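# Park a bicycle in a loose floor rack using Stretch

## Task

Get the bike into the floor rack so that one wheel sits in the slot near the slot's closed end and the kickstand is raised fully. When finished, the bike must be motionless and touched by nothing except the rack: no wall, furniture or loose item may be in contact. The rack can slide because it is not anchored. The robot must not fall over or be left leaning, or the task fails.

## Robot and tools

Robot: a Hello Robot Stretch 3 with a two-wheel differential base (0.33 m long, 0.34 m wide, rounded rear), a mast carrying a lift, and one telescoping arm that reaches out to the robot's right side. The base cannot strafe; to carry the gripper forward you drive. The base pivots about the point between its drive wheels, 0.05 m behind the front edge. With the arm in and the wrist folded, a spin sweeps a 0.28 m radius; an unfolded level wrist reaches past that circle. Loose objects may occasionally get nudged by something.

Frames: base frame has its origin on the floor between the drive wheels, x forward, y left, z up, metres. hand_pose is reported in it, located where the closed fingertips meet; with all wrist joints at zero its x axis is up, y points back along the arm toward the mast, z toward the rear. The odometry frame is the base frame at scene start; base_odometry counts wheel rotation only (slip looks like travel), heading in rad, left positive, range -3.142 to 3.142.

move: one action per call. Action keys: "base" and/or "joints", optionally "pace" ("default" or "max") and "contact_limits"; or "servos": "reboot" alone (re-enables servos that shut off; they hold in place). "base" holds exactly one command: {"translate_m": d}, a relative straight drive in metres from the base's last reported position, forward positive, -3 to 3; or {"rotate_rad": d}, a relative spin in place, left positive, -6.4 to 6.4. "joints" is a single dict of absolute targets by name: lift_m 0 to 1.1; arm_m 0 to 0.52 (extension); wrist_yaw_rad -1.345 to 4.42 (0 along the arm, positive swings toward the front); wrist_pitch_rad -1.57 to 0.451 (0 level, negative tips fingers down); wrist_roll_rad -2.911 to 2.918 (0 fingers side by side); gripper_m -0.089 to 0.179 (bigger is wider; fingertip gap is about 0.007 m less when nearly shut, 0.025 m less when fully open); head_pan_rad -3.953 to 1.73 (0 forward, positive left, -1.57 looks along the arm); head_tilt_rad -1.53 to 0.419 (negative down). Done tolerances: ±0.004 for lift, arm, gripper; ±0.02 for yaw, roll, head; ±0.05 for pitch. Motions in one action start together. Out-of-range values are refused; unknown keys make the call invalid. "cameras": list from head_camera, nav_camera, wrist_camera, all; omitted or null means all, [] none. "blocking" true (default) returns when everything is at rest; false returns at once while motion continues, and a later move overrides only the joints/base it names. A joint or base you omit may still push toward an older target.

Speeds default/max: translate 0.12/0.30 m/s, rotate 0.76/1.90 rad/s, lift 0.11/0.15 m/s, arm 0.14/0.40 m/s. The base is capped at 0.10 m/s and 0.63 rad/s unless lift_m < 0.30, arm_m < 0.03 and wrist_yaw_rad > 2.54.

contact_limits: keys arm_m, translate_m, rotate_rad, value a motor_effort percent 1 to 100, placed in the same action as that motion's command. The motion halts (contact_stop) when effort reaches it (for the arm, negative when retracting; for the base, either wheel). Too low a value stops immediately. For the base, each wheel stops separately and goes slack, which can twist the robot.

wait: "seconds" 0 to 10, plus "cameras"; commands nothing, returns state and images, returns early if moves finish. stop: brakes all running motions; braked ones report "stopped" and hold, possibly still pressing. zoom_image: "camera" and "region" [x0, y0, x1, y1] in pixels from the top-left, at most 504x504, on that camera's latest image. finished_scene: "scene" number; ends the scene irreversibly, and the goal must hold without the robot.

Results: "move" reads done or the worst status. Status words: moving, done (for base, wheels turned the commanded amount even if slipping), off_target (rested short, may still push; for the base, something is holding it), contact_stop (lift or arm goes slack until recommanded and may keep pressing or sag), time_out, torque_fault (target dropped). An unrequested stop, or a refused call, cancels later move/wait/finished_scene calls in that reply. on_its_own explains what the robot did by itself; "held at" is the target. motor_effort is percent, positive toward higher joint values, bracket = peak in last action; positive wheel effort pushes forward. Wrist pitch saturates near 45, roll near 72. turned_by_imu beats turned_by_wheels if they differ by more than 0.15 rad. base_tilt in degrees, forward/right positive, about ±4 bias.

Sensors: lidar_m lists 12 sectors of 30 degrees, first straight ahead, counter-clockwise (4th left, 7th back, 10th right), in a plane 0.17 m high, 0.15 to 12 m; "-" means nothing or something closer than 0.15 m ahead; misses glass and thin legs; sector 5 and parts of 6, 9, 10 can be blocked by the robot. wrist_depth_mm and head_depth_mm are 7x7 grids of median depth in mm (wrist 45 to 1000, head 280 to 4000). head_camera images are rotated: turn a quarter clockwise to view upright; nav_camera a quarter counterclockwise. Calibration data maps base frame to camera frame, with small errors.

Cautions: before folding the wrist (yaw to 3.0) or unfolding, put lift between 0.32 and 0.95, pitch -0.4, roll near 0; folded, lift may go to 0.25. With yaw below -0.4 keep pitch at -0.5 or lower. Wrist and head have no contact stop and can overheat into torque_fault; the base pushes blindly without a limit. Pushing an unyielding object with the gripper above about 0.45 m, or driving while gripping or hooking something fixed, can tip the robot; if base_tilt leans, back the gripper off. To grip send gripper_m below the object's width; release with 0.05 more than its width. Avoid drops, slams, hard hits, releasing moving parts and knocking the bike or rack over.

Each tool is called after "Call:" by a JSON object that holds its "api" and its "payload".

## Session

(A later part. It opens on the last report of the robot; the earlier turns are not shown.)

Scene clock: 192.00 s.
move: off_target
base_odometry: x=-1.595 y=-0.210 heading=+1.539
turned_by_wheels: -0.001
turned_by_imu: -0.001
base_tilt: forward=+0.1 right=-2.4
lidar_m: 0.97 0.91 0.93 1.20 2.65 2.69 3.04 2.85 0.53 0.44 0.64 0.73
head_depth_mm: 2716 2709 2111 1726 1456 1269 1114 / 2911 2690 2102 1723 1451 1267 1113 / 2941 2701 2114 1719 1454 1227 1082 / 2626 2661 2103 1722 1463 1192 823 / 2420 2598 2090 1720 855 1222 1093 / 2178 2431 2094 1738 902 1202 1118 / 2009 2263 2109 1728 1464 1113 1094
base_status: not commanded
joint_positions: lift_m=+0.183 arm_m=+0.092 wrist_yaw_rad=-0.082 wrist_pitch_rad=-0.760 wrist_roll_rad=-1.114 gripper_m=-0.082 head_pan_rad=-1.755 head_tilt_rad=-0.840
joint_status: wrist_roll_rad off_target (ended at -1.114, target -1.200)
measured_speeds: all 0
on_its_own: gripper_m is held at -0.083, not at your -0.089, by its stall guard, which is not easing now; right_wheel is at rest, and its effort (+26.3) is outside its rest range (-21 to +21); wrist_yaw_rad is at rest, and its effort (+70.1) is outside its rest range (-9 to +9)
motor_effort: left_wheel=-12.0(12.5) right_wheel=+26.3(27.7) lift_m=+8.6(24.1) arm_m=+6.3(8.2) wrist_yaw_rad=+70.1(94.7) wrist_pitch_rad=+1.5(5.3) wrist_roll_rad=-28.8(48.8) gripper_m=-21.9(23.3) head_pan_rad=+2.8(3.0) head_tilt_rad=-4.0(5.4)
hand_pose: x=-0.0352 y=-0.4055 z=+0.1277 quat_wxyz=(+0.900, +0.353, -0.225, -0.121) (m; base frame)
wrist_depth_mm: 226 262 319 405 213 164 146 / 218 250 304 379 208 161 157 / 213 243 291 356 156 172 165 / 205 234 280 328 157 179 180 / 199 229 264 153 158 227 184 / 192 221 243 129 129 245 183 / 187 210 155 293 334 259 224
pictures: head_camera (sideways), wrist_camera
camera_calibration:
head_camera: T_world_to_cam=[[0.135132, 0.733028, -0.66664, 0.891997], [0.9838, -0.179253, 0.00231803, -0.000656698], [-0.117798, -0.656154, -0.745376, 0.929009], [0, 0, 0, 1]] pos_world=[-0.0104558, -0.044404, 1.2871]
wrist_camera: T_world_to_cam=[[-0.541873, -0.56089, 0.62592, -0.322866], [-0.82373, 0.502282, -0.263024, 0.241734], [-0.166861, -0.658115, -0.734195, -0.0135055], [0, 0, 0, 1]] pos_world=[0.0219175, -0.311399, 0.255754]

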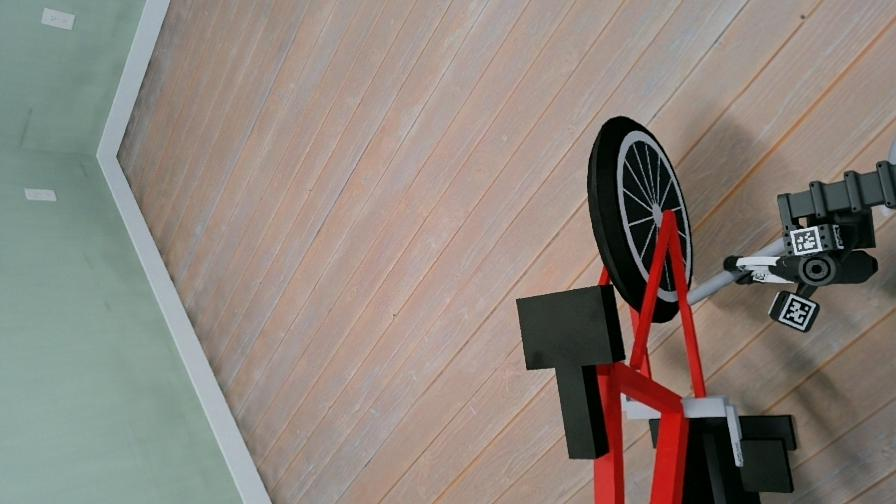

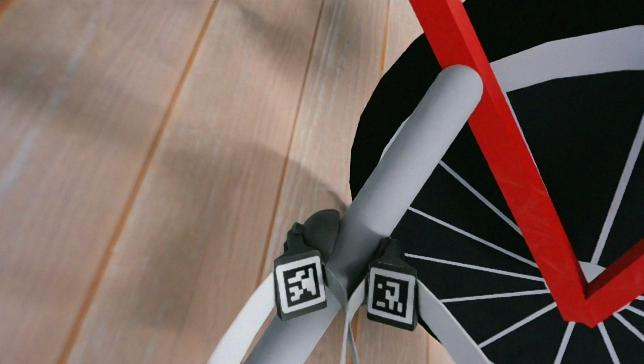

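Call:
{"api": "move", "payload": {"base": {"translate_m": -0.035}, "joints": {"wrist_roll_rad": -1.5, "lift_m": 0.198, "arm_m": 0.099}, "cameras": ["wrist_camera", "head_camera"]}}

Scene clock: 193.50 s.
move: off_target
base_odometry: x=-1.597 y=-0.245 heading=+1.539
turned_by_wheels: +0.000
turned_by_imu: +0.001
base_tilt: forward=+0.2 right=-2.3
lidar_m: 1.00 0.94 0.96 1.24 2.63 2.68 3.00 2.82 0.53 0.43 0.68 0.73
head_depth_mm: 2660 2701 2101 1711 1454 1257 1117 / 2921 2697 2105 1721 1452 1257 1118 / 2951 2721 2098 1720 1461 1236 1064 / 2694 2712 2110 1720 1464 1130 816 / 2400 2599 2099 1717 1431 1196 1095 / 2208 2453 2105 1713 835 1217 1115 / 2056 2250 2091 1736 899 1091 1097
base_status: done
joint_positions: lift_m=+0.198 arm_m=+0.099 wrist_yaw_rad=-0.008 wrist_pitch_rad=-0.672 wrist_roll_rad=-1.477 gripper_m=-0.082 head_pan_rad=-1.755 head_tilt_rad=-0.840
joint_status: wrist_roll_rad off_target (ended at -1.477, target -1.500); the others done
measured_speeds: all 0
on_its_own: gripper_m is held at -0.083, not at your -0.089, by its stall guard, which is not easing now; wrist_pitch_rad is at rest, and its effort (-14.9) is outside its rest range (-8 to +12)
motor_effort: left_wheel=-1.9(21.5) right_wheel=-3.2(23.3) lift_m=+23.0(36.3) arm_m=-4.9(21.0) wrist_yaw_rad=+8.0(82.9) wrist_pitch_rad=-14.9(14.9) wrist_roll_rad=-8.2(35.6) gripper_m=-21.8(22.2) head_pan_rad=+1.9(3.5) head_tilt_rad=-4.9(5.7)
hand_pose: x=-0.0229 y=-0.4296 z=+0.1584 quat_wxyz=(+0.943, +0.329, -0.045, -0.020) (m; base frame)
wrist_depth_mm: 210 247 310 412 168 168 144 / 209 245 310 375 167 - - / 210 245 307 360 167 171 152 / 209 245 308 263 178 177 153 / 208 244 306 155 185 183 139 / 208 243 292 127 181 165 159 / 207 242 284 - 129 192 165
pictures: head_camera (sideways), wrist_camera
camera_calibration:
head_camera: T_world_to_cam=[[0.135164, 0.73324, -0.666401, 0.891685], [0.983802, -0.179244, 0.00231929, -0.000658347], [-0.117748, -0.65592, -0.74559, 0.929286], [0, 0, 0, 1]] pos_world=[-0.0104545, -0.0443995, 1.28709]
wrist_camera: T_world_to_cam=[[-0.158273, -0.618461, 0.769711, -0.38766], [-0.977943, 0.205792, -0.0357372, 0.105173], [-0.136299, -0.75839, -0.637391, -0.0624827], [0, 0, 0, 1]] pos_world=[0.0329813, -0.308783, 0.262319]

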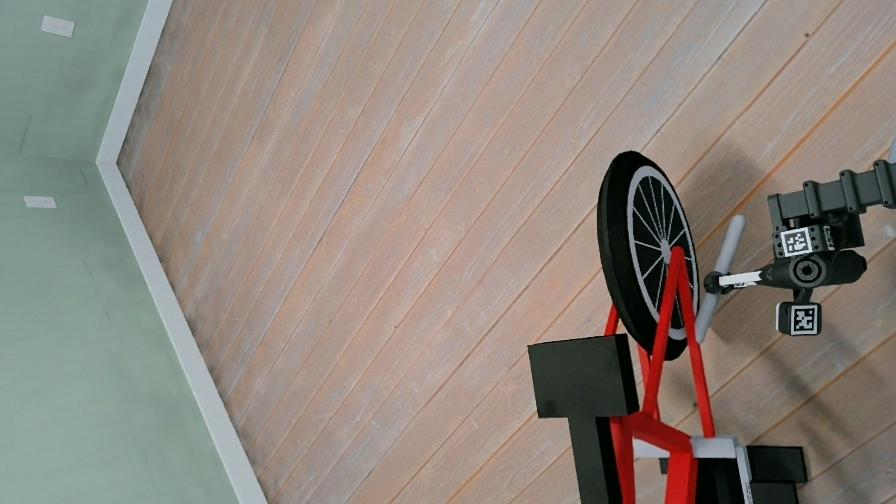

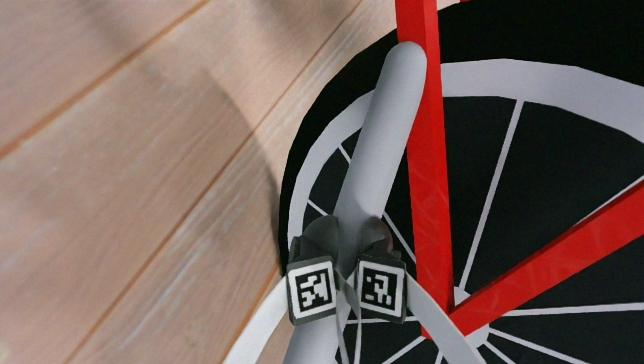

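Call:
{"api": "move", "payload": {"base": {"translate_m": -0.01}, "joints": {"lift_m": 0.208}, "cameras": ["wrist_camera"]}}

Scene clock: 194.43 s.
move: done
base_odometry: x=-1.597 y=-0.255 heading=+1.539
turned_by_wheels: +0.000
turned_by_imu: +0.000
base_tilt: forward=+0.1 right=-2.3
lidar_m: 1.01 0.95 0.96 1.25 2.63 2.67 2.99 2.82 0.53 0.43 0.69 0.73
head_depth_mm: 2671 2699 2107 1708 1446 1267 1113 / 2877 2699 2084 1712 1458 1265 1121 / 2931 2636 2112 1707 1452 1244 1065 / 2682 2679 2105 1726 1448 1146 804 / 2414 2587 2105 1711 1428 1097 1096 / 2229 2447 2127 1719 836 1223 1112 / 2045 2274 2118 1731 899 1115 1112
base_status: done
joint_positions: lift_m=+0.208 arm_m=+0.099 wrist_yaw_rad=+0.008 wrist_pitch_rad=-0.670 wrist_roll_rad=-1.494 gripper_m=-0.082 head_pan_rad=-1.755 head_tilt_rad=-0.840
joint_status: all done
measured_speeds: all 0
on_its_own: gripper_m is held at -0.083, not at your -0.089, by its stall guard, which is not easing now; wrist_pitch_rad is at rest, and its effort (-15.0) is outside its rest range (-8 to +12)
motor_effort: left_wheel=+0.9(5.6) right_wheel=-9.2(9.5) lift_m=+26.6(28.7) arm_m=-16.8(17.0) wrist_yaw_rad=-6.4(7.5) wrist_pitch_rad=-15.0(15.4) wrist_roll_rad=-2.4(8.2) gripper_m=-21.6(22.5) head_pan_rad=+2.6(2.9) head_tilt_rad=-4.5(5.6)
hand_pose: x=-0.0199 y=-0.4300 z=+0.1688 quat_wxyz=(+0.944, +0.329, -0.034, -0.009) (m; base frame)
wrist_depth_mm: 217 254 320 408 181 169 149 / 217 255 318 372 172 - 147 / 218 255 318 250 182 170 153 / 217 253 322 261 190 176 134 / 216 254 319 153 192 180 142 / 217 254 306 126 193 175 163 / 217 254 298 - 231 191 163
pictures: wrist_camera
camera_calibration:
wrist_camera: T_world_to_cam=[[-0.131151, -0.620899, 0.772842, -0.396394], [-0.983527, 0.179313, -0.0228444, 0.094884], [-0.124397, -0.763107, -0.634188, -0.0580448], [0, 0, 0, 1]] pos_world=[0.0341128, -0.307429, 0.271706]

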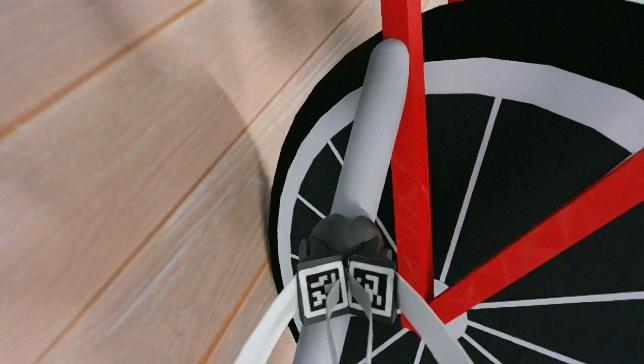

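Call:
{"api": "move", "payload": {"joints": {"gripper_m": 0.05}, "cameras": ["wrist_camera"]}}

Call:
{"api": "move", "payload": {"joints": {"arm_m": 0.03}, "cameras": ["wrist_camera"]}}

Call:
{"api": "move", "payload": {"joints": {"arm_m": 0.0, "lift_m": 0.35, "wrist_roll_rad": 0}, "pace": "max", "cameras": ["wrist_camera", "head_camera"]}}

Scene clock: 196.47 s.
move: done
base_odometry: x=-1.597 y=-0.255 heading=+1.539
turned_by_wheels: +0.000
turned_by_imu: +0.000
base_tilt: forward=+0.1 right=-2.3
lidar_m: 1.01 0.95 0.96 1.25 2.63 2.67 2.99 2.82 0.53 0.51 0.69 0.73
head_depth_mm: 2677 2697 2082 1721 1458 1259 1107 / 2913 2681 2124 1743 1461 1263 1109 / 2987 2656 2095 1720 1464 1238 1063 / 2662 2698 2082 1728 1461 1144 807 / 2421 2568 2117 1734 1420 1189 1098 / 2236 2441 2121 1715 836 1220 1112 / 2061 2279 2108 1719 903 1109 1117
base_status: not commanded
joint_positions: lift_m=+0.208 arm_m=+0.099 wrist_yaw_rad=-0.003 wrist_pitch_rad=-0.686 wrist_roll_rad=-1.500 gripper_m=+0.050 head_pan_rad=-1.755 head_tilt_rad=-0.840
joint_status: all done
measured_speeds: all 0
on_its_own: wrist_pitch_rad is at rest, and its effort (-12.1) is outside its rest range (-8 to +12)
motor_effort: left_wheel=+0.9(1.6) right_wheel=-3.3(9.4) lift_m=+20.6(26.4) arm_m=-1.2(16.9) wrist_yaw_rad=+2.3(7.0) wrist_pitch_rad=-12.1(15.3) wrist_roll_rad=-0.6(2.4) gripper_m=-5.5(81.1) head_pan_rad=+2.1(3.0) head_tilt_rad=-5.3(5.7)
hand_pose: x=-0.0218 y=-0.4269 z=+0.1658 quat_wxyz=(+0.941, +0.337, -0.034, -0.013) (m; base frame)
wrist_depth_mm: 214 251 309 416 183 172 147 / 214 251 311 365 173 - - / 216 251 312 264 175 174 154 / 215 251 314 264 178 178 134 / 214 250 294 270 154 181 144 / 213 251 132 307 132 159 160 / 214 238 302 317 182 185 166
pictures: wrist_camera
camera_calibration:
wrist_camera: T_world_to_cam=[[-0.132427, -0.632573, 0.763096, -0.395819], [-0.982276, 0.186785, -0.0156272, 0.0943449], [-0.13265, -0.75164, -0.646097, -0.0512209], [0, 0, 0, 1]] pos_world=[0.033461, -0.306506, 0.270429]

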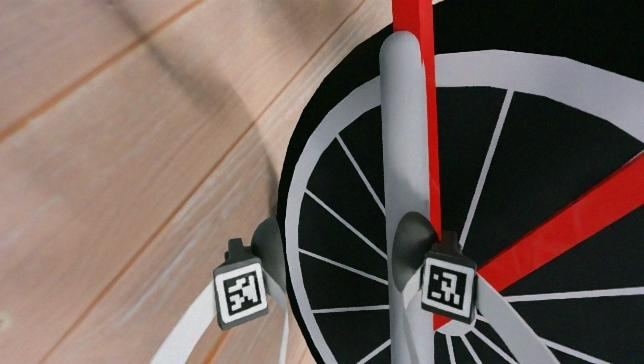

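Scene clock: 198.17 s.
move: done
base_odometry: x=-1.597 y=-0.255 heading=+1.539
turned_by_wheels: +0.000
turned_by_imu: +0.000
base_tilt: forward=+0.1 right=-2.3
lidar_m: 1.00 0.95 0.96 1.25 2.62 2.67 2.99 2.81 0.53 0.51 0.69 0.73
head_depth_mm: 2669 2699 2114 1725 1459 1264 1113 / 2914 2682 2091 1715 1468 1269 1117 / 2971 2716 2097 1713 1446 1239 1116 / 2702 2682 2105 1725 1454 1199 894 / 2423 2563 2094 1717 1417 1203 1116 / 2221 2453 2093 1724 838 1214 1118 / 2047 2271 2085 1715 903 1116 1111
base_status: not commanded
joint_positions: lift_m=+0.208 arm_m=+0.030 wrist_yaw_rad=-0.002 wrist_pitch_rad=-0.755 wrist_roll_rad=-1.500 gripper_m=+0.050 head_pan_rad=-1.755 head_tilt_rad=-0.840
joint_status: all done
measured_speeds: all 0
motor_effort: left_wheel=+1.1(1.6) right_wheel=-3.0(3.6) lift_m=+29.6(30.9) arm_m=-13.0(15.9) wrist_yaw_rad=+1.8(2.9) wrist_pitch_rad=+0.5(12.3) wrist_roll_rad=-0.6(0.7) gripper_m=-0.1(5.8) head_pan_rad=+1.8(3.3) head_tilt_rad=-4.3(5.9)
hand_pose: x=-0.0217 y=-0.3450 z=+0.1536 quat_wxyz=(+0.929, +0.369, -0.033, -0.014) (m; base frame)
wrist_depth_mm: 206 238 291 371 515 220 203 / 207 238 293 372 454 217 209 / 209 239 292 374 314 231 210 / 208 241 294 364 335 224 214 / 208 241 276 366 156 227 212 / 209 241 132 378 129 230 225 / 210 229 289 381 359 229 231
pictures: wrist_camera
camera_calibration:
wrist_camera: T_world_to_cam=[[-0.131908, -0.683877, 0.717574, -0.345381], [-0.98242, 0.186666, -0.00269339, 0.0769617], [-0.132105, -0.705314, -0.696477, 0.0262032], [0, 0, 0, 1]] pos_world=[0.0335117, -0.232083, 0.266294]

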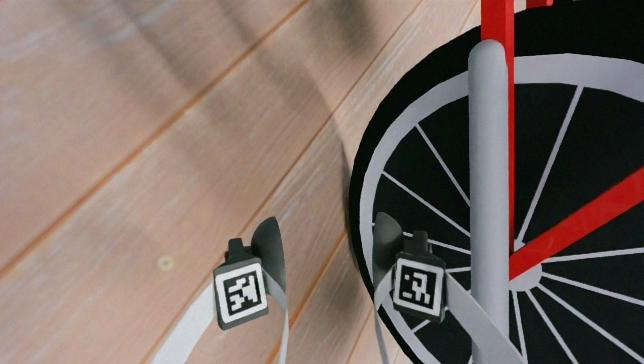

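Scene clock: 199.90 s.
move: done
base_odometry: x=-1.597 y=-0.255 heading=+1.539
turned_by_wheels: +0.000
turned_by_imu: +0.000
base_tilt: forward=+0.1 right=-2.3
lidar_m: 1.01 0.95 0.97 1.25 2.63 2.67 3.00 2.81 0.53 0.51 0.69 0.73
head_depth_mm: 2663 2688 2083 1723 1454 1266 1113 / 2883 2709 2105 1712 1453 1264 1112 / 2979 2679 2110 1709 1453 1241 1121 / 2693 2726 2082 1715 1453 1197 724 / 2447 2586 2088 1729 1423 1195 1093 / 2234 2444 2101 1705 837 1218 1114 / 2055 2266 2099 1708 900 1110 1114
base_status: not commanded
joint_positions: lift_m=+0.350 arm_m=+0.000 wrist_yaw_rad=-0.001 wrist_pitch_rad=-0.758 wrist_roll_rad=-0.004 gripper_m=+0.050 head_pan_rad=-1.755 head_tilt_rad=-0.840
joint_status: all done
measured_speeds: all 0
motor_effort: left_wheel=+1.2(1.7) right_wheel=-2.9(3.3) lift_m=+30.9(33.8) arm_m=-12.8(17.4) wrist_yaw_rad=+1.4(2.0) wrist_pitch_rad=+1.0(1.2) wrist_roll_rad=+0.8(2.3) gripper_m=+0.3(0.7) head_pan_rad=+2.5(3.1) head_tilt_rad=-5.0(5.4)
hand_pose: x=-0.0218 y=-0.3145 z=+0.2951 quat_wxyz=(+0.658, +0.262, -0.655, -0.262) (m; base frame)
wrist_depth_mm: - 883 238 - - - 847 / 340 407 310 287 - 310 706 / 341 657 356 342 - 582 620 / 325 550 554 342 340 549 542 / - 512 506 505 483 493 488 / 466 462 131 452 131 444 437 / 426 430 409 411 406 404 401
pictures: head_camera (sideways), wrist_camera
camera_calibration:
head_camera: T_world_to_cam=[[0.135166, 0.733299, -0.666335, 0.891599], [0.983804, -0.179233, 0.00231963, -0.000658811], [-0.117728, -0.655857, -0.745649, 0.929363], [0, 0, 0, 1]] pos_world=[-0.0104537, -0.0443984, 1.28708]
wrist_camera: T_world_to_cam=[[-0.998376, 0.0363221, -0.0438965, 0.00623393], [0.0558478, 0.776396, -0.627766, 0.464121], [0.0112793, -0.629198, -0.777163, 0.197167], [0, 0, 0, 1]] pos_world=[-0.0219202, -0.236511, 0.444864]

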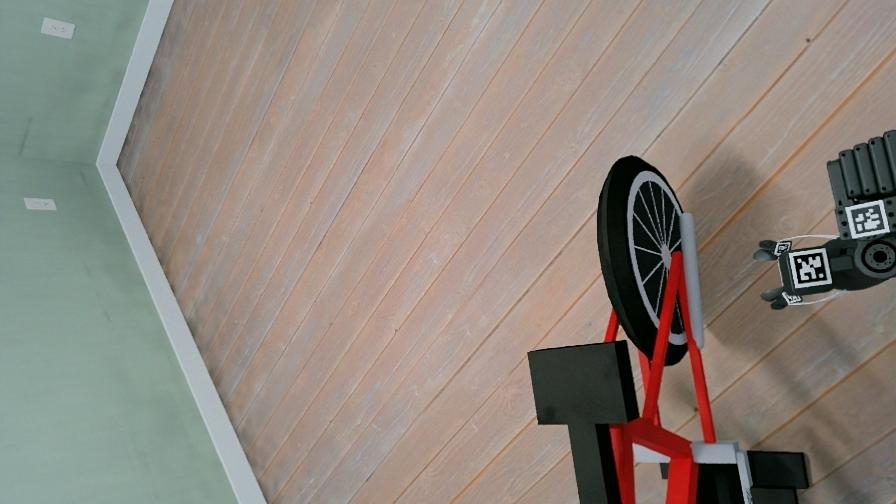

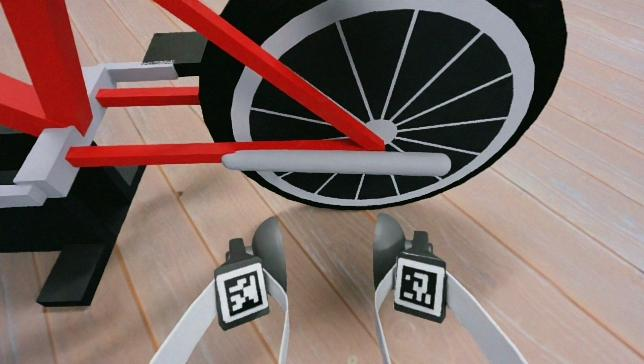

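Call:
{"api": "move", "payload": {"base": {"translate_m": -0.36}, "joints": {"wrist_pitch_rad": -0.3, "gripper_m": -0.02, "head_pan_rad": -1.6, "head_tilt_rad": -0.85}, "cameras": []}}

Call:
{"api": "move", "payload": {"joints": {"lift_m": 0.15, "arm_m": 0.17}, "cameras": ["wrist_camera", "head_camera"]}}

Scene clock: 204.77 s.
move: done
base_odometry: x=-1.608 y=-0.615 heading=+1.539
turned_by_wheels: +0.000
turned_by_imu: +0.000
base_tilt: forward=+0.1 right=-2.3
lidar_m: 1.32 1.24 1.27 1.64 2.42 2.46 2.69 2.52 2.57 0.52 0.53 0.96
head_depth_mm: 2595 2688 2088 1715 1456 1265 1107 / 2879 2679 2088 1706 1455 1258 1120 / 2806 2692 2087 1728 1466 1269 1122 / 2593 2699 2091 1724 1461 1256 701 / 2413 2588 2113 1726 1466 1217 1119 / 2195 2479 2100 1733 1458 1153 1119 / 2096 2344 2113 1710 1454 1095 1118
base_status: done
joint_positions: lift_m=+0.350 arm_m=+0.000 wrist_yaw_rad=-0.001 wrist_pitch_rad=-0.322 wrist_roll_rad=-0.004 gripper_m=-0.020 head_pan_rad=-1.605 head_tilt_rad=-0.840
joint_status: all done
measured_speeds: all 0
motor_effort: left_wheel=-1.0(6.4) right_wheel=-3.7(7.8) lift_m=+24.4(31.0) arm_m=-7.9(12.4) wrist_yaw_rad=+1.1(2.4) wrist_pitch_rad=+3.4(4.9) wrist_roll_rad=+0.8(0.9) gripper_m=-6.2(82.4) head_pan_rad=+2.1(5.5) head_tilt_rad=-4.4(5.4)
hand_pose: x=-0.0218 y=-0.3804 z=+0.3848 quat_wxyz=(+0.699, +0.113, -0.696, -0.114) (m; base frame)
wrist_depth_mm: - - - - - - - / - - - - - - - / - - - - - - - / - - - - - - - / - - 845 153 801 791 792 / - - 127 130 662 656 643 / 347 - 554 533 536 548 538
pictures: none
No camera images: "cameras" was empty.

Scene clock: 207.43 s.
move: done
base_odometry: x=-1.608 y=-0.615 heading=+1.539
turned_by_wheels: +0.000
turned_by_imu: +0.000
base_tilt: forward=+0.1 right=-2.3
lidar_m: 1.32 1.24 1.27 1.65 2.42 2.46 2.68 2.52 2.57 0.52 0.53 0.96
head_depth_mm: 2582 2673 2092 1721 1455 1264 1111 / 2877 2688 2067 1716 1452 1263 1117 / 2775 2674 2104 1710 1468 1261 869 / 2535 2686 2097 1724 1465 1217 1089 / 2398 2542 2109 1720 1460 1220 1119 / 2232 2476 2099 1723 1464 1151 1114 / 2112 2367 2102 1733 1454 1094 1112
base_status: not commanded
joint_positions: lift_m=+0.150 arm_m=+0.170 wrist_yaw_rad=-0.001 wrist_pitch_rad=-0.321 wrist_roll_rad=-0.002 gripper_m=-0.020 head_pan_rad=-1.605 head_tilt_rad=-0.840
joint_status: all done
measured_speeds: all 0
motor_effort: left_wheel=-1.2(1.3) right_wheel=-3.9(3.9) lift_m=+21.8(25.2) arm_m=+13.4(17.4) wrist_yaw_rad=+1.2(2.0) wrist_pitch_rad=+3.4(3.7) wrist_roll_rad=+0.2(0.8) gripper_m=-5.5(6.8) head_pan_rad=+2.8(3.0) head_tilt_rad=-4.7(5.6)
hand_pose: x=-0.0218 y=-0.5505 z=+0.1850 quat_wxyz=(+0.699, +0.113, -0.697, -0.114) (m; base frame)
wrist_depth_mm: - - - - - - - / - - - - - - - / - - 969 929 890 848 833 / 691 665 646 636 616 619 599 / 513 513 498 155 483 473 461 / 141 410 399 130 393 386 380 / 148 342 325 319 318 324 321
pictures: head_camera (sideways), wrist_camera
camera_calibration:
head_camera: T_world_to_cam=[[0.0242127, 0.745259, -0.666335, 0.892276], [0.999535, -0.0303999, 0.00231963, -0.000754772], [-0.0185278, -0.666081, -0.745649, 0.928758], [0, 0, 0, 1]] pos_world=[-0.00364218, -0.0463717, 1.28708]
wrist_camera: T_world_to_cam=[[-0.998329, 0.0145911, -0.0559047, 0.000218054], [0.0566443, 0.437864, -0.897255, 0.441767], [0.0113867, -0.898923, -0.437959, -0.248121], [0, 0, 0, 1]] pos_world=[-0.0219806, -0.416479, 0.287723]

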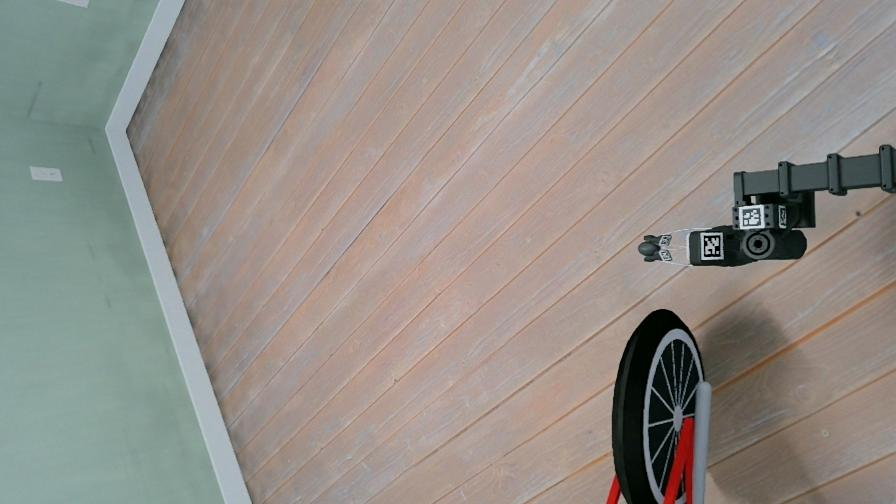

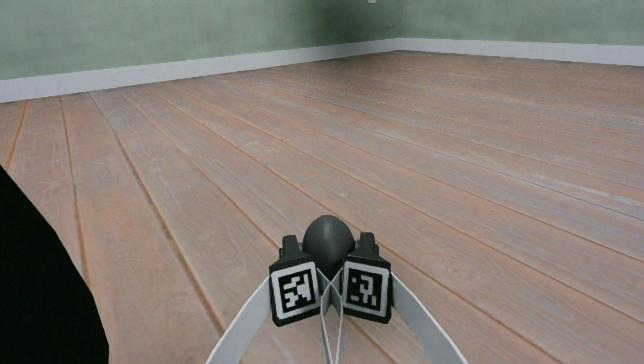

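Call:
{"api": "move", "payload": {"base": {"translate_m": 0.06}, "cameras": ["head_camera","wrist_camera"]}}

Scene clock: 209.33 s.
move: done
base_odometry: x=-1.606 y=-0.555 heading=+1.539
turned_by_wheels: +0.000
turned_by_imu: +0.000
base_tilt: forward=+0.1 right=-2.3
lidar_m: 1.27 1.19 1.22 1.57 2.45 2.50 2.73 2.56 2.63 0.51 0.53 0.91
head_depth_mm: 2711 2672 2118 1717 1469 1265 1113 / 2882 2691 2109 1706 1448 1264 1117 / 2707 2678 2095 1709 1455 1264 866 / 2537 2665 2105 1720 1466 1196 1096 / 2333 2570 2130 1711 1452 1198 1113 / 2209 2460 2111 1711 1462 1093 1117 / 2051 2316 2092 1729 1461 1197 1113
base_status: done
joint_positions: lift_m=+0.150 arm_m=+0.170 wrist_yaw_rad=-0.001 wrist_pitch_rad=-0.321 wrist_roll_rad=-0.002 gripper_m=-0.020 head_pan_rad=-1.605 head_tilt_rad=-0.840
joint_status: not commanded
measured_speeds: all 0
motor_effort: left_wheel=+5.4(9.5) right_wheel=+3.8(7.0) lift_m=+23.4(23.4) arm_m=+12.6(13.9) wrist_yaw_rad=+1.3(1.8) wrist_pitch_rad=+3.5(3.7) wrist_roll_rad=+0.4(0.4) gripper_m=-6.2(6.8) head_pan_rad=+3.0(3.2) head_tilt_rad=-4.3(5.5)
hand_pose: x=-0.0218 y=-0.5505 z=+0.1850 quat_wxyz=(+0.699, +0.113, -0.697, -0.114) (m; base frame)
wrist_depth_mm: - - - - - - - / - - - - - - - / - 824 938 940 892 866 836 / - 109 648 634 630 605 594 / - 114 498 155 480 469 463 / - 118 134 130 387 382 377 / 126 131 315 322 318 324 319
pictures: head_camera (sideways), wrist_camera
camera_calibration:
head_camera: T_world_to_cam=[[0.0241818, 0.74526, -0.666335, 0.892276], [0.999536, -0.0303584, 0.00231963, -0.000754779], [-0.0185001, -0.666082, -0.745649, 0.928757], [0, 0, 0, 1]] pos_world=[-0.00364025, -0.0463721, 1.28708]
wrist_camera: T_world_to_cam=[[-0.998329, 0.0145911, -0.0559046, 0.000217974], [0.0566443, 0.437864, -0.897255, 0.441767], [0.0113867, -0.898923, -0.437959, -0.248122], [0, 0, 0, 1]] pos_world=[-0.0219806, -0.416479, 0.287722]

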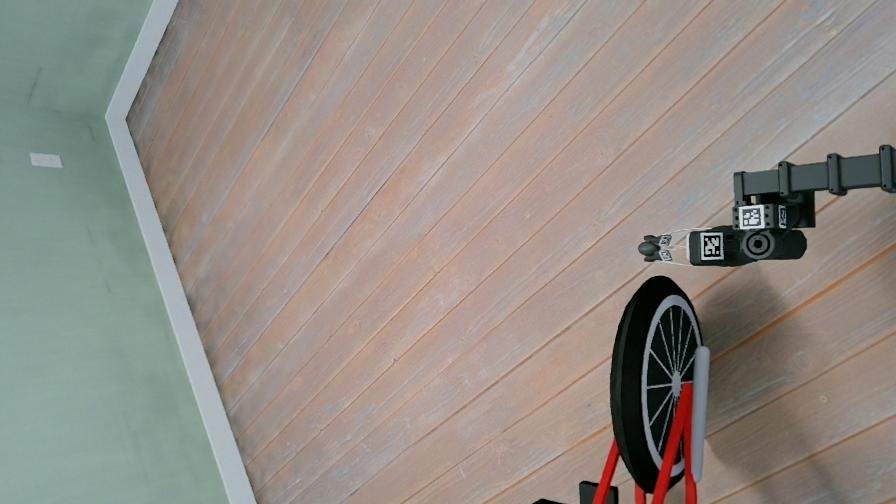

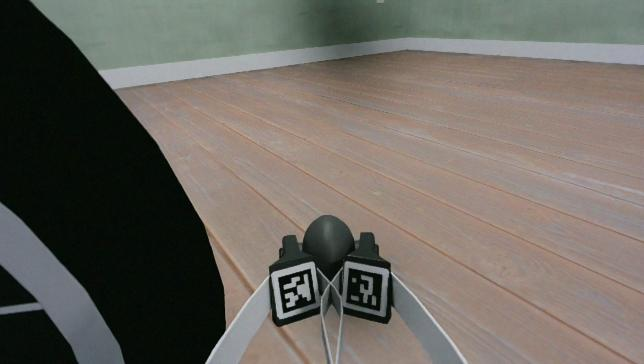

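Call:
{"api": "move", "payload": {"base": {"translate_m": 0.04}, "joints": {"arm_m": 0.178}, "cameras": ["head_camera","wrist_camera"]}}

Call:
{"api": "zoom_image", "payload": {"camera": "head_camera", "region": [560, 180, 760, 380]}}

Scene clock: 210.97 s.
move: done
base_odometry: x=-1.605 y=-0.515 heading=+1.538
turned_by_wheels: -0.001
turned_by_imu: -0.001
base_tilt: forward=+0.1 right=-2.3
lidar_m: 1.24 1.16 1.18 1.53 2.48 2.52 2.77 2.60 2.65 0.51 0.53 0.88
head_depth_mm: 2708 2664 2101 1722 1455 1268 1116 / 2890 2697 2078 1716 1455 1258 1113 / 2711 2673 2111 1715 1465 1257 873 / 2519 2666 2090 1726 1452 1134 1101 / 2345 2541 2100 1719 1460 1171 1117 / 2188 2401 2107 1727 1456 1090 1119 / 2050 2302 2099 1734 1370 1205 1118
base_status: done
joint_positions: lift_m=+0.150 arm_m=+0.178 wrist_yaw_rad=-0.033 wrist_pitch_rad=-0.320 wrist_roll_rad=-0.001 gripper_m=-0.020 head_pan_rad=-1.605 head_tilt_rad=-0.840
joint_status: all done
measured_speeds: all 0
on_its_own: wrist_yaw_rad is at rest, and its effort (+29.5) is outside its rest range (-9 to +9)
motor_effort: left_wheel=-3.2(8.9) right_wheel=+19.0(19.2) lift_m=+24.5(25.0) arm_m=+14.2(15.9) wrist_yaw_rad=+29.5(29.5) wrist_pitch_rad=+3.2(3.7) wrist_roll_rad=-0.1(0.3) gripper_m=-6.1(6.5) head_pan_rad=+2.5(3.0) head_tilt_rad=-4.4(5.8)
hand_pose: x=-0.0293 y=-0.5585 z=+0.1852 quat_wxyz=(+0.697, +0.102, -0.699, -0.124) (m; base frame)
wrist_depth_mm: - 84 - - - - - / - 80 - - - - - / - 87 851 910 899 843 841 / - 87 107 642 623 602 591 / - 93 107 155 482 472 467 / 100 101 116 129 386 385 380 / 109 109 116 330 316 327 320
pictures: head_camera (sideways), wrist_camera
camera_calibration:
head_camera: T_world_to_cam=[[0.0241755, 0.74526, -0.666335, 0.892276], [0.999537, -0.0303501, 0.00231963, -0.000754781], [-0.0184946, -0.666082, -0.745649, 0.928757], [0, 0, 0, 1]] pos_world=[-0.00363987, -0.0463722, 1.28708]
wrist_camera: T_world_to_cam=[[-0.997288, 0.0464768, -0.0570609, 0.0109593], [0.0716302, 0.435106, -0.897525, 0.444778], [-0.0168865, -0.899179, -0.437256, -0.256201], [0, 0, 0, 1]] pos_world=[-0.0252563, -0.424406, 0.287799]

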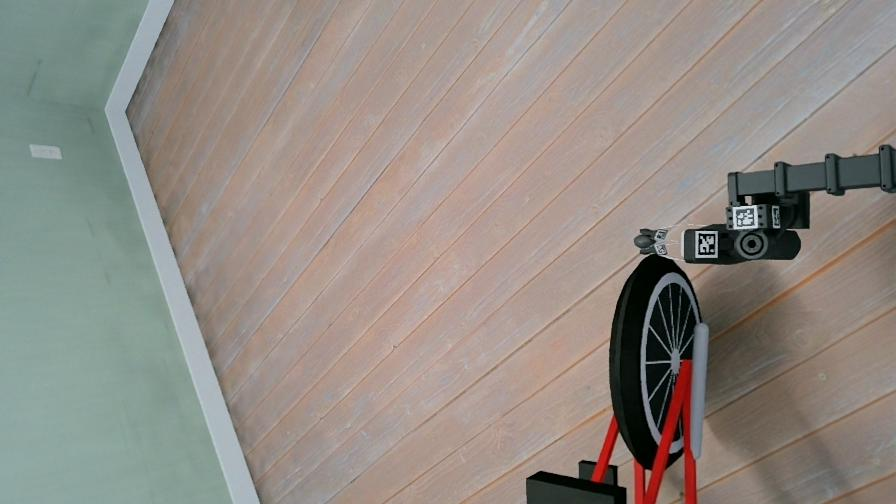

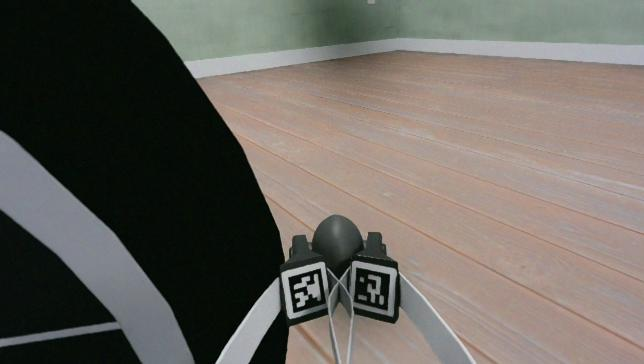

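Scaled by 2.520 from the camera's 896x504 image, which has a finer 1280x720 frame.

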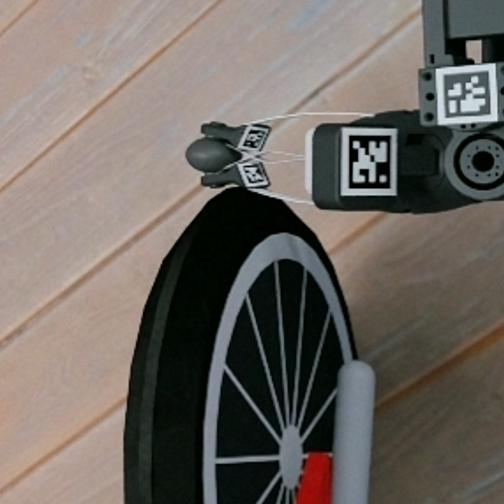

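Call:
{"api": "move", "payload": {"base": {"translate_m": 0.025}, "contact_limits": {"translate_m": 35}, "cameras": ["head_camera","wrist_camera"]}}

Call:
{"api": "zoom_image", "payload": {"camera": "head_camera", "region": [560, 180, 760, 380]}}

Scene clock: 212.30 s.
move: done
base_odometry: x=-1.604 y=-0.490 heading=+1.537
turned_by_wheels: -0.001
turned_by_imu: -0.001
base_tilt: forward=+0.1 right=-2.3
lidar_m: 1.22 1.14 1.16 1.50 2.49 2.53 2.78 2.62 2.67 0.51 0.53 0.86
head_depth_mm: 2703 2682 2125 1718 1451 1263 1113 / 2917 2654 2099 1720 1459 1263 1115 / 2675 2678 2097 1723 1458 1264 872 / 2461 2618 2092 1739 1456 1094 1094 / 2312 2546 2099 1717 1462 1165 1115 / 2163 2395 2114 1720 1466 1192 1114 / 2027 2306 2124 1708 1376 1225 1117
base_status: done
joint_positions: lift_m=+0.150 arm_m=+0.178 wrist_yaw_rad=-0.121 wrist_pitch_rad=-0.318 wrist_roll_rad=+0.000 gripper_m=-0.020 head_pan_rad=-1.605 head_tilt_rad=-0.840
joint_status: not commanded
measured_speeds: all 0
on_its_own: wrist_yaw_rad is held at -0.060, not at your +0.000, by its stall guard, which is still easing; right_wheel is at rest, and its effort (+31.2) is outside its rest range (-21 to +21)
motor_effort: left_wheel=-8.8(9.6) right_wheel=+31.2(31.2) lift_m=+26.2(26.2) arm_m=+10.9(14.1) wrist_yaw_rad=+51.9(52.8) wrist_pitch_rad=+2.8(3.4) wrist_roll_rad=-0.5(0.7) gripper_m=-6.1(6.7) head_pan_rad=+3.1(3.2) head_tilt_rad=-5.3(5.5)
contact_limits: translate_m 35 (maximum 100)
hand_pose: x=-0.0500 y=-0.5571 z=+0.1857 quat_wxyz=(+0.690, +0.070, -0.703, -0.154) (m; base frame)
wrist_depth_mm: - - - - - - - / - 85 - - - - - / - - 99 938 891 860 827 / - - 101 640 622 603 592 / - 85 99 152 485 471 467 / - - 106 127 377 384 382 / - 106 - 323 319 325 320
pictures: head_camera (sideways), wrist_camera
camera_calibration:
head_camera: T_world_to_cam=[[0.0241739, 0.74526, -0.666335, 0.892276], [0.999537, -0.0303479, 0.00231963, -0.000754781], [-0.0184931, -0.666082, -0.745649, 0.928757], [0, 0, 0, 1]] pos_world=[-0.00363977, -0.0463722, 1.28708]
wrist_camera: T_world_to_cam=[[-0.989227, 0.1342, -0.0584826, 0.0398391], [0.110767, 0.424986, -0.898397, 0.442606], [-0.0957107, -0.895197, -0.435272, -0.257184], [0, 0, 0, 1]] pos_world=[-0.0342315, -0.423678, 0.28802]

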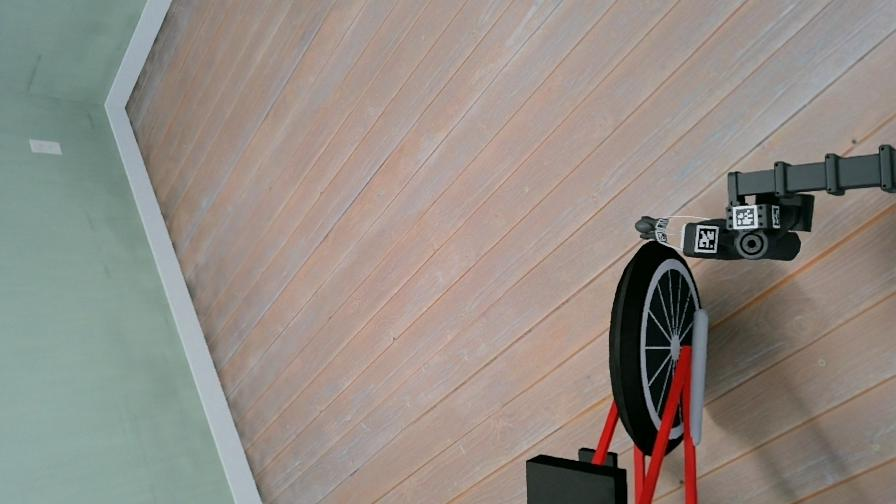

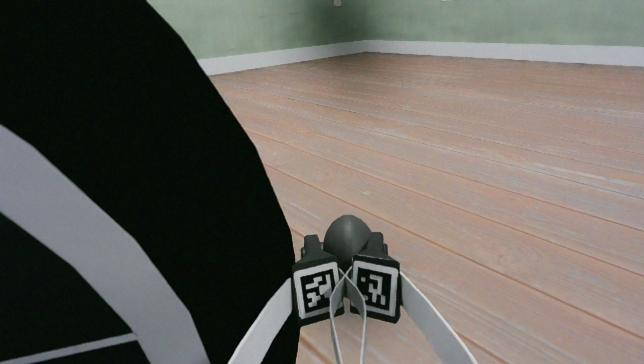

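Scaled by 2.520 from the camera's 896x504 image, which has a finer 1280x720 frame.

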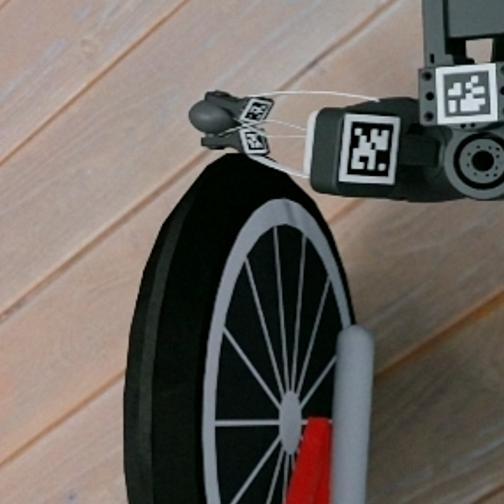

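Call:
{"api": "move", "payload": {"base": {"translate_m": -0.08}, "cameras": ["head_camera"]}}

Call:
{"api": "move", "payload": {"joints": {"lift_m": 0.93, "arm_m": 0.05, "wrist_yaw_rad": 0.0, "head_pan_rad": -1.0, "head_tilt_rad": -0.6}, "pace": "max", "cameras": ["head_camera"]}}

Scene clock: 214.37 s.
move: done
base_odometry: x=-1.607 y=-0.570 heading=+1.537
turned_by_wheels: +0.000
turned_by_imu: +0.001
base_tilt: forward=+0.1 right=-2.3
lidar_m: 1.29 1.21 1.23 1.59 2.45 2.48 2.72 2.55 2.61 0.52 0.53 0.92
head_depth_mm: 2646 2687 2107 1720 1464 1259 1120 / 2893 2662 2085 1726 1446 1265 1113 / 2755 2664 2093 1724 1452 1268 873 / 2540 2659 2106 1729 1462 1204 1098 / 2374 2589 2093 1717 1461 1191 1120 / 2219 2453 2097 1715 1461 1096 1117 / 2040 2320 2096 1724 1466 1201 1113
base_status: done
joint_positions: lift_m=+0.150 arm_m=+0.178 wrist_yaw_rad=-0.138 wrist_pitch_rad=-0.318 wrist_roll_rad=+0.000 gripper_m=-0.020 head_pan_rad=-1.605 head_tilt_rad=-0.840
joint_status: not commanded
measured_speeds: all 0
on_its_own: wrist_yaw_rad is held at -0.135, not at your +0.000, by its stall guard, which is not easing now
motor_effort: left_wheel=-1.4(17.4) right_wheel=-4.2(27.1) lift_m=+27.8(28.0) arm_m=+4.7(10.3) wrist_yaw_rad=+1.5(52.4) wrist_pitch_rad=+3.0(3.1) wrist_roll_rad=-0.6(0.8) gripper_m=-6.2(6.7) head_pan_rad=+2.1(3.1) head_tilt_rad=-4.3(5.5)
hand_pose: x=-0.0540 y=-0.5566 z=+0.1857 quat_wxyz=(+0.689, +0.064, -0.704, -0.160) (m; base frame)
wrist_depth_mm: - - - - - - - / - - - - - - - / - - 968 940 907 868 841 / 696 673 650 646 632 611 600 / 549 511 504 155 484 474 465 / 120 409 407 130 393 386 377 / 124 344 327 325 321 324 323
pictures: head_camera (sideways)
camera_calibration:
head_camera: T_world_to_cam=[[0.0241636, 0.745264, -0.666332, 0.892272], [0.999537, -0.030334, 0.00231965, -0.000754805], [-0.0184838, -0.66608, -0.745652, 0.928761], [0, 0, 0, 1]] pos_world=[-0.00363912, -0.0463723, 1.28708]

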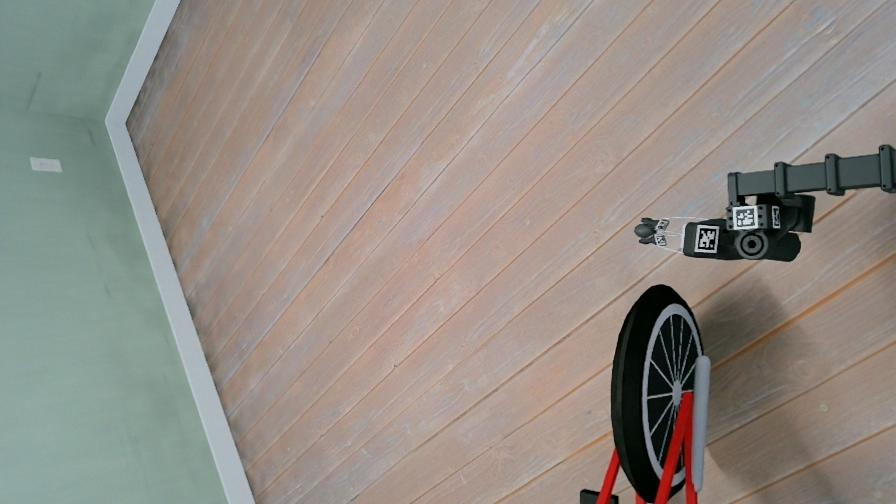

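Scene clock: 220.37 s.
move: done
base_odometry: x=-1.607 y=-0.570 heading=+1.537
turned_by_wheels: +0.000
turned_by_imu: +0.001
base_tilt: forward=+0.1 right=-2.3
lidar_m: 1.29 1.21 1.23 1.59 2.44 2.49 2.71 2.56 2.60 0.51 0.53 0.92
head_depth_mm: 1950 2171 2445 2274 1760 1433 1214 / 1962 2167 2426 2258 1732 1442 1162 / 1926 2163 2412 2279 1762 1438 979 / 1936 2139 2390 2278 1763 1197 1074 / 1920 2139 2377 2270 1752 982 1190 / 1923 2138 2400 2161 1776 1228 1216 / 1902 2106 2363 2261 1156 1325 1213
base_status: not commanded
joint_positions: lift_m=+0.930 arm_m=+0.050 wrist_yaw_rad=-0.002 wrist_pitch_rad=-0.318 wrist_roll_rad=+0.000 gripper_m=-0.020 head_pan_rad=-1.005 head_tilt_rad=-0.606
joint_status: all done
measured_speeds: all 0
motor_effort: left_wheel=-1.0(1.8) right_wheel=-4.2(4.4) lift_m=+28.8(33.3) arm_m=-0.9(17.5) wrist_yaw_rad=+1.5(5.1) wrist_pitch_rad=+2.9(3.2) wrist_roll_rad=-0.5(0.7) gripper_m=-6.4(6.7) head_pan_rad=+2.5(5.2) head_tilt_rad=+2.6(3.8)
hand_pose: x=-0.0219 y=-0.4308 z=+0.9657 quat_wxyz=(+0.698, +0.112, -0.698, -0.113) (m; base frame)
wrist_depth_mm: - - - - - - - / - - - - - - - / - - - - - - - / - - - - - - - / - - - 153 - - - / - - - 130 - - - / - - - - - - -
pictures: head_camera (sideways)
camera_calibration:
head_camera: T_world_to_cam=[[-0.307075, 0.481209, -0.821062, 1.09596], [0.841942, 0.539567, 0.00134599, 0.00147356], [0.443665, -0.690873, -0.570838, 0.698554], [0, 0, 0, 1]] pos_world=[0.0253773, -0.0455694, 1.29861]

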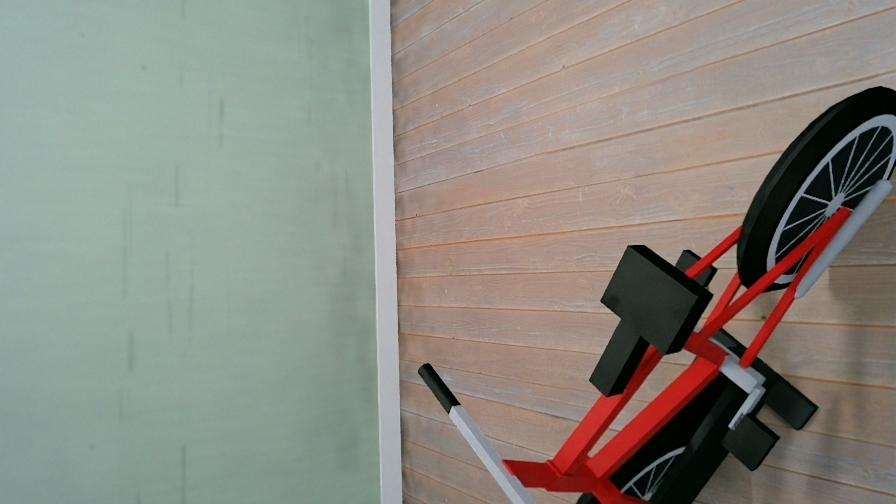

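Call:
{"api": "move", "payload": {"joints": {"head_pan_rad": -0.45, "head_tilt_rad": -0.6}, "cameras": ["head_camera"]}}

Call:
{"api": "zoom_image", "payload": {"camera": "head_camera", "region": [500, 100, 896, 480]}}

Scene clock: 221.30 s.
move: done
base_odometry: x=-1.607 y=-0.570 heading=+1.537
turned_by_wheels: +0.000
turned_by_imu: +0.000
base_tilt: forward=+0.1 right=-2.4
lidar_m: 1.28 1.21 1.23 1.59 2.45 2.48 2.72 2.55 2.60 0.51 0.53 0.92
head_depth_mm: 1906 2079 2276 2264 1776 873 932 / 1997 2191 2419 2281 1751 1077 1163 / 2102 2303 2581 2278 1222 1270 1210 / 2071 2297 2601 2289 1481 1419 1224 / 1757 1903 2091 2198 1750 1440 1216 / 1526 1657 1779 1937 1759 1442 1215 / 1348 1442 1538 1674 1696 1425 1211
base_status: not commanded
joint_positions: lift_m=+0.930 arm_m=+0.050 wrist_yaw_rad=-0.002 wrist_pitch_rad=-0.318 wrist_roll_rad=+0.000 gripper_m=-0.020 head_pan_rad=-0.455 head_tilt_rad=-0.606
joint_status: all done
measured_speeds: all 0
motor_effort: left_wheel=-1.1(1.7) right_wheel=-4.2(4.3) lift_m=+25.7(28.4) arm_m=+1.7(1.8) wrist_yaw_rad=+1.2(2.1) wrist_pitch_rad=+2.7(3.4) wrist_roll_rad=-0.5(0.7) gripper_m=-6.2(6.6) head_pan_rad=+2.2(3.6) head_tilt_rad=+2.8(4.8)
hand_pose: x=-0.0219 y=-0.4308 z=+0.9657 quat_wxyz=(+0.698, +0.112, -0.698, -0.113) (m; base frame)
wrist_depth_mm: - - - - - - - / - - - - - - - / - - - - - - - / - - - - - - - / - - - 152 - - - / - - - 130 - - - / - - - - - - -
pictures: head_camera (sideways)
camera_calibration:
head_camera: T_world_to_cam=[[-0.513288, 0.249783, -0.821063, 1.09722], [0.43583, 0.900028, 0.00134598, 0.00395086], [0.739316, -0.357153, -0.570836, 0.696749], [0, 0, 0, 1]] pos_world=[0.0463504, -0.0287765, 1.29861]

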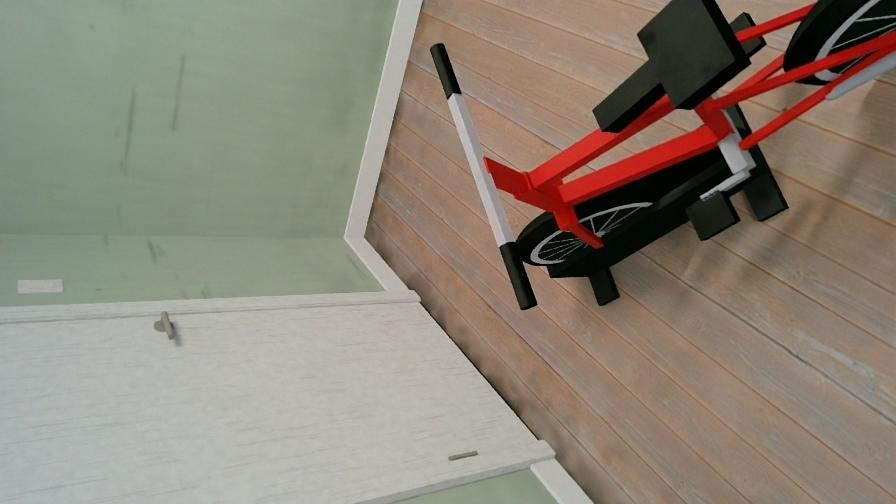

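Scaled by 1.273 from the camera's 896x504 image, which has a finer 1280x720 frame.

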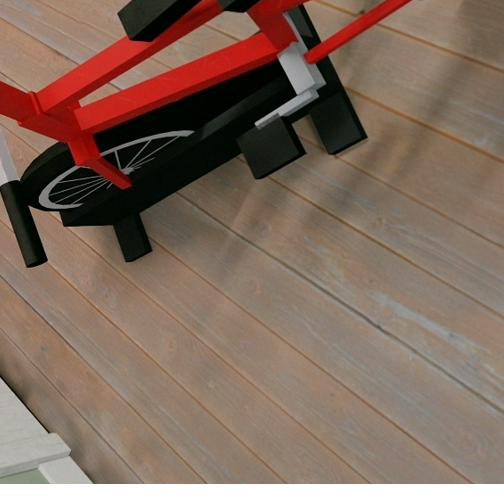

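Call:
{"api": "zoom_image", "payload": {"camera": "head_camera", "region": [480, 160, 640, 320]}}

Scaled by 3.150 from the camera's 896x504 image, which has a finer 1280x720 frame.

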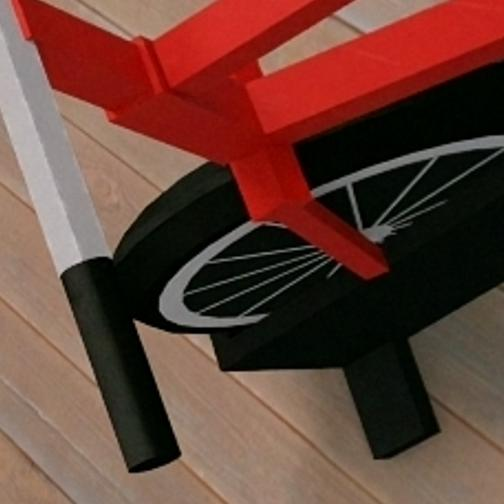

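Call:
{"api": "move", "payload": {"base": {"translate_m": 0.6}, "joints": {"head_pan_rad": -1.4, "head_tilt_rad": -0.75}, "cameras": ["head_camera","wrist_camera"]}}

Call:
{"api": "zoom_image", "payload": {"camera": "head_camera", "region": [500, 200, 896, 504]}}

Scene clock: 228.67 s.
move: done
base_odometry: x=-1.587 y=+0.030 heading=+1.537
turned_by_wheels: +0.000
turned_by_imu: +0.001
base_tilt: forward=+0.1 right=-2.3
lidar_m: 0.76 0.71 0.73 0.94 2.15 2.83 3.25 0.72 0.55 2.11 0.54 1.08
head_depth_mm: 2149 2466 2434 1970 - - 1110 / 2041 2347 2429 298 - - 1126 / 1943 2204 2399 1837 1484 1052 1124 / 1863 2098 2310 1908 1495 1103 1112 / 1789 2003 2244 1903 1562 939 1150 / 1704 1914 2158 1920 1560 1077 1148 / 1626 1831 2046 1906 1568 1153 1148
base_status: done
joint_positions: lift_m=+0.930 arm_m=+0.050 wrist_yaw_rad=-0.002 wrist_pitch_rad=-0.318 wrist_roll_rad=+0.000 gripper_m=-0.020 head_pan_rad=-1.395 head_tilt_rad=-0.740
joint_status: all done
measured_speeds: all 0
motor_effort: left_wheel=+4.5(9.6) right_wheel=+3.0(6.6) lift_m=+23.7(25.0) arm_m=+13.6(14.3) wrist_yaw_rad=+1.2(2.6) wrist_pitch_rad=+2.8(3.1) wrist_roll_rad=-0.5(0.7) gripper_m=-5.8(6.5) head_pan_rad=-1.5(5.3) head_tilt_rad=-4.2(5.6)
hand_pose: x=-0.0219 y=-0.4308 z=+0.9657 quat_wxyz=(+0.698, +0.112, -0.698, -0.113) (m; base frame)
wrist_depth_mm: - - - - - - - / - - - - - - - / - - - - - - - / - - - - - - - / - - - 152 - - - / - - - 130 - - - / - - - - - - -
pictures: head_camera (sideways), wrist_camera
camera_calibration:
head_camera: T_world_to_cam=[[-0.119684, 0.665073, -0.737125, 0.985406], [0.983816, 0.179169, 0.001918, -0.000136282], [0.133346, -0.724966, -0.675753, 0.836927], [0, 0, 0, 1]] pos_world=[0.00647042, -0.0485984, 1.29192]
wrist_camera: T_world_to_cam=[[-0.99818, 0.0154142, -0.0583012, 0.044738], [0.0591915, 0.435316, -0.89833, 1.08979], [0.0115324, -0.900146, -0.435437, 0.198429], [0, 0, 0, 1]] pos_world=[-0.0221382, -0.296479, 1.068]

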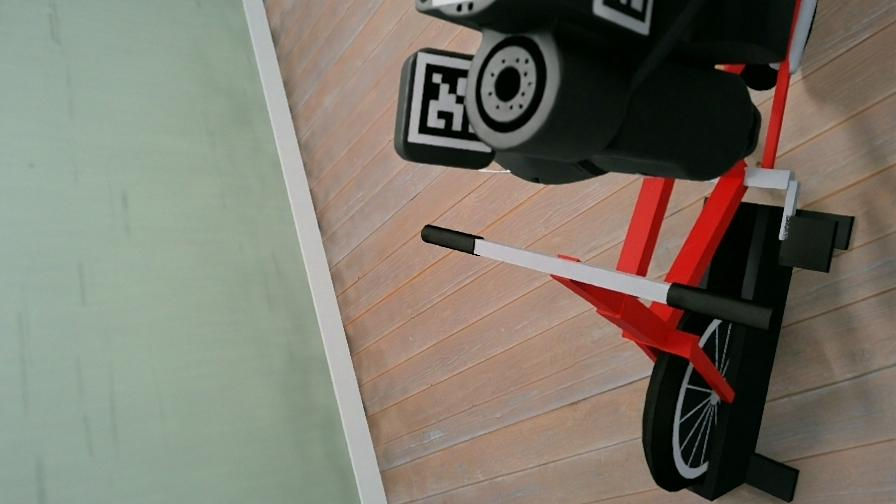

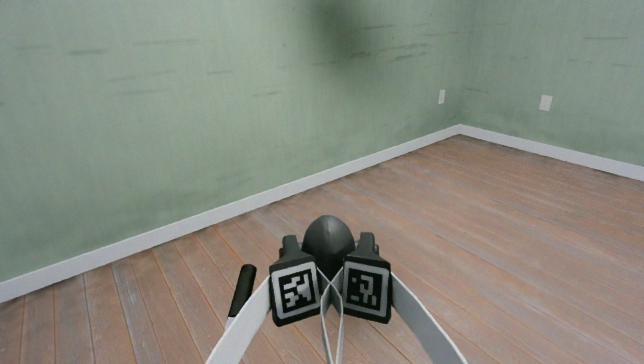

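Scaled by 1.273 from the camera's 896x504 image, which has a finer 1280x720 frame.

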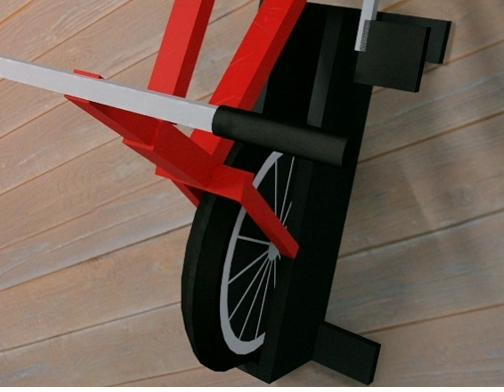

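Call:
{"api": "finished_scene", "payload": {"scene": 2}}

The scene is finished: the task was done.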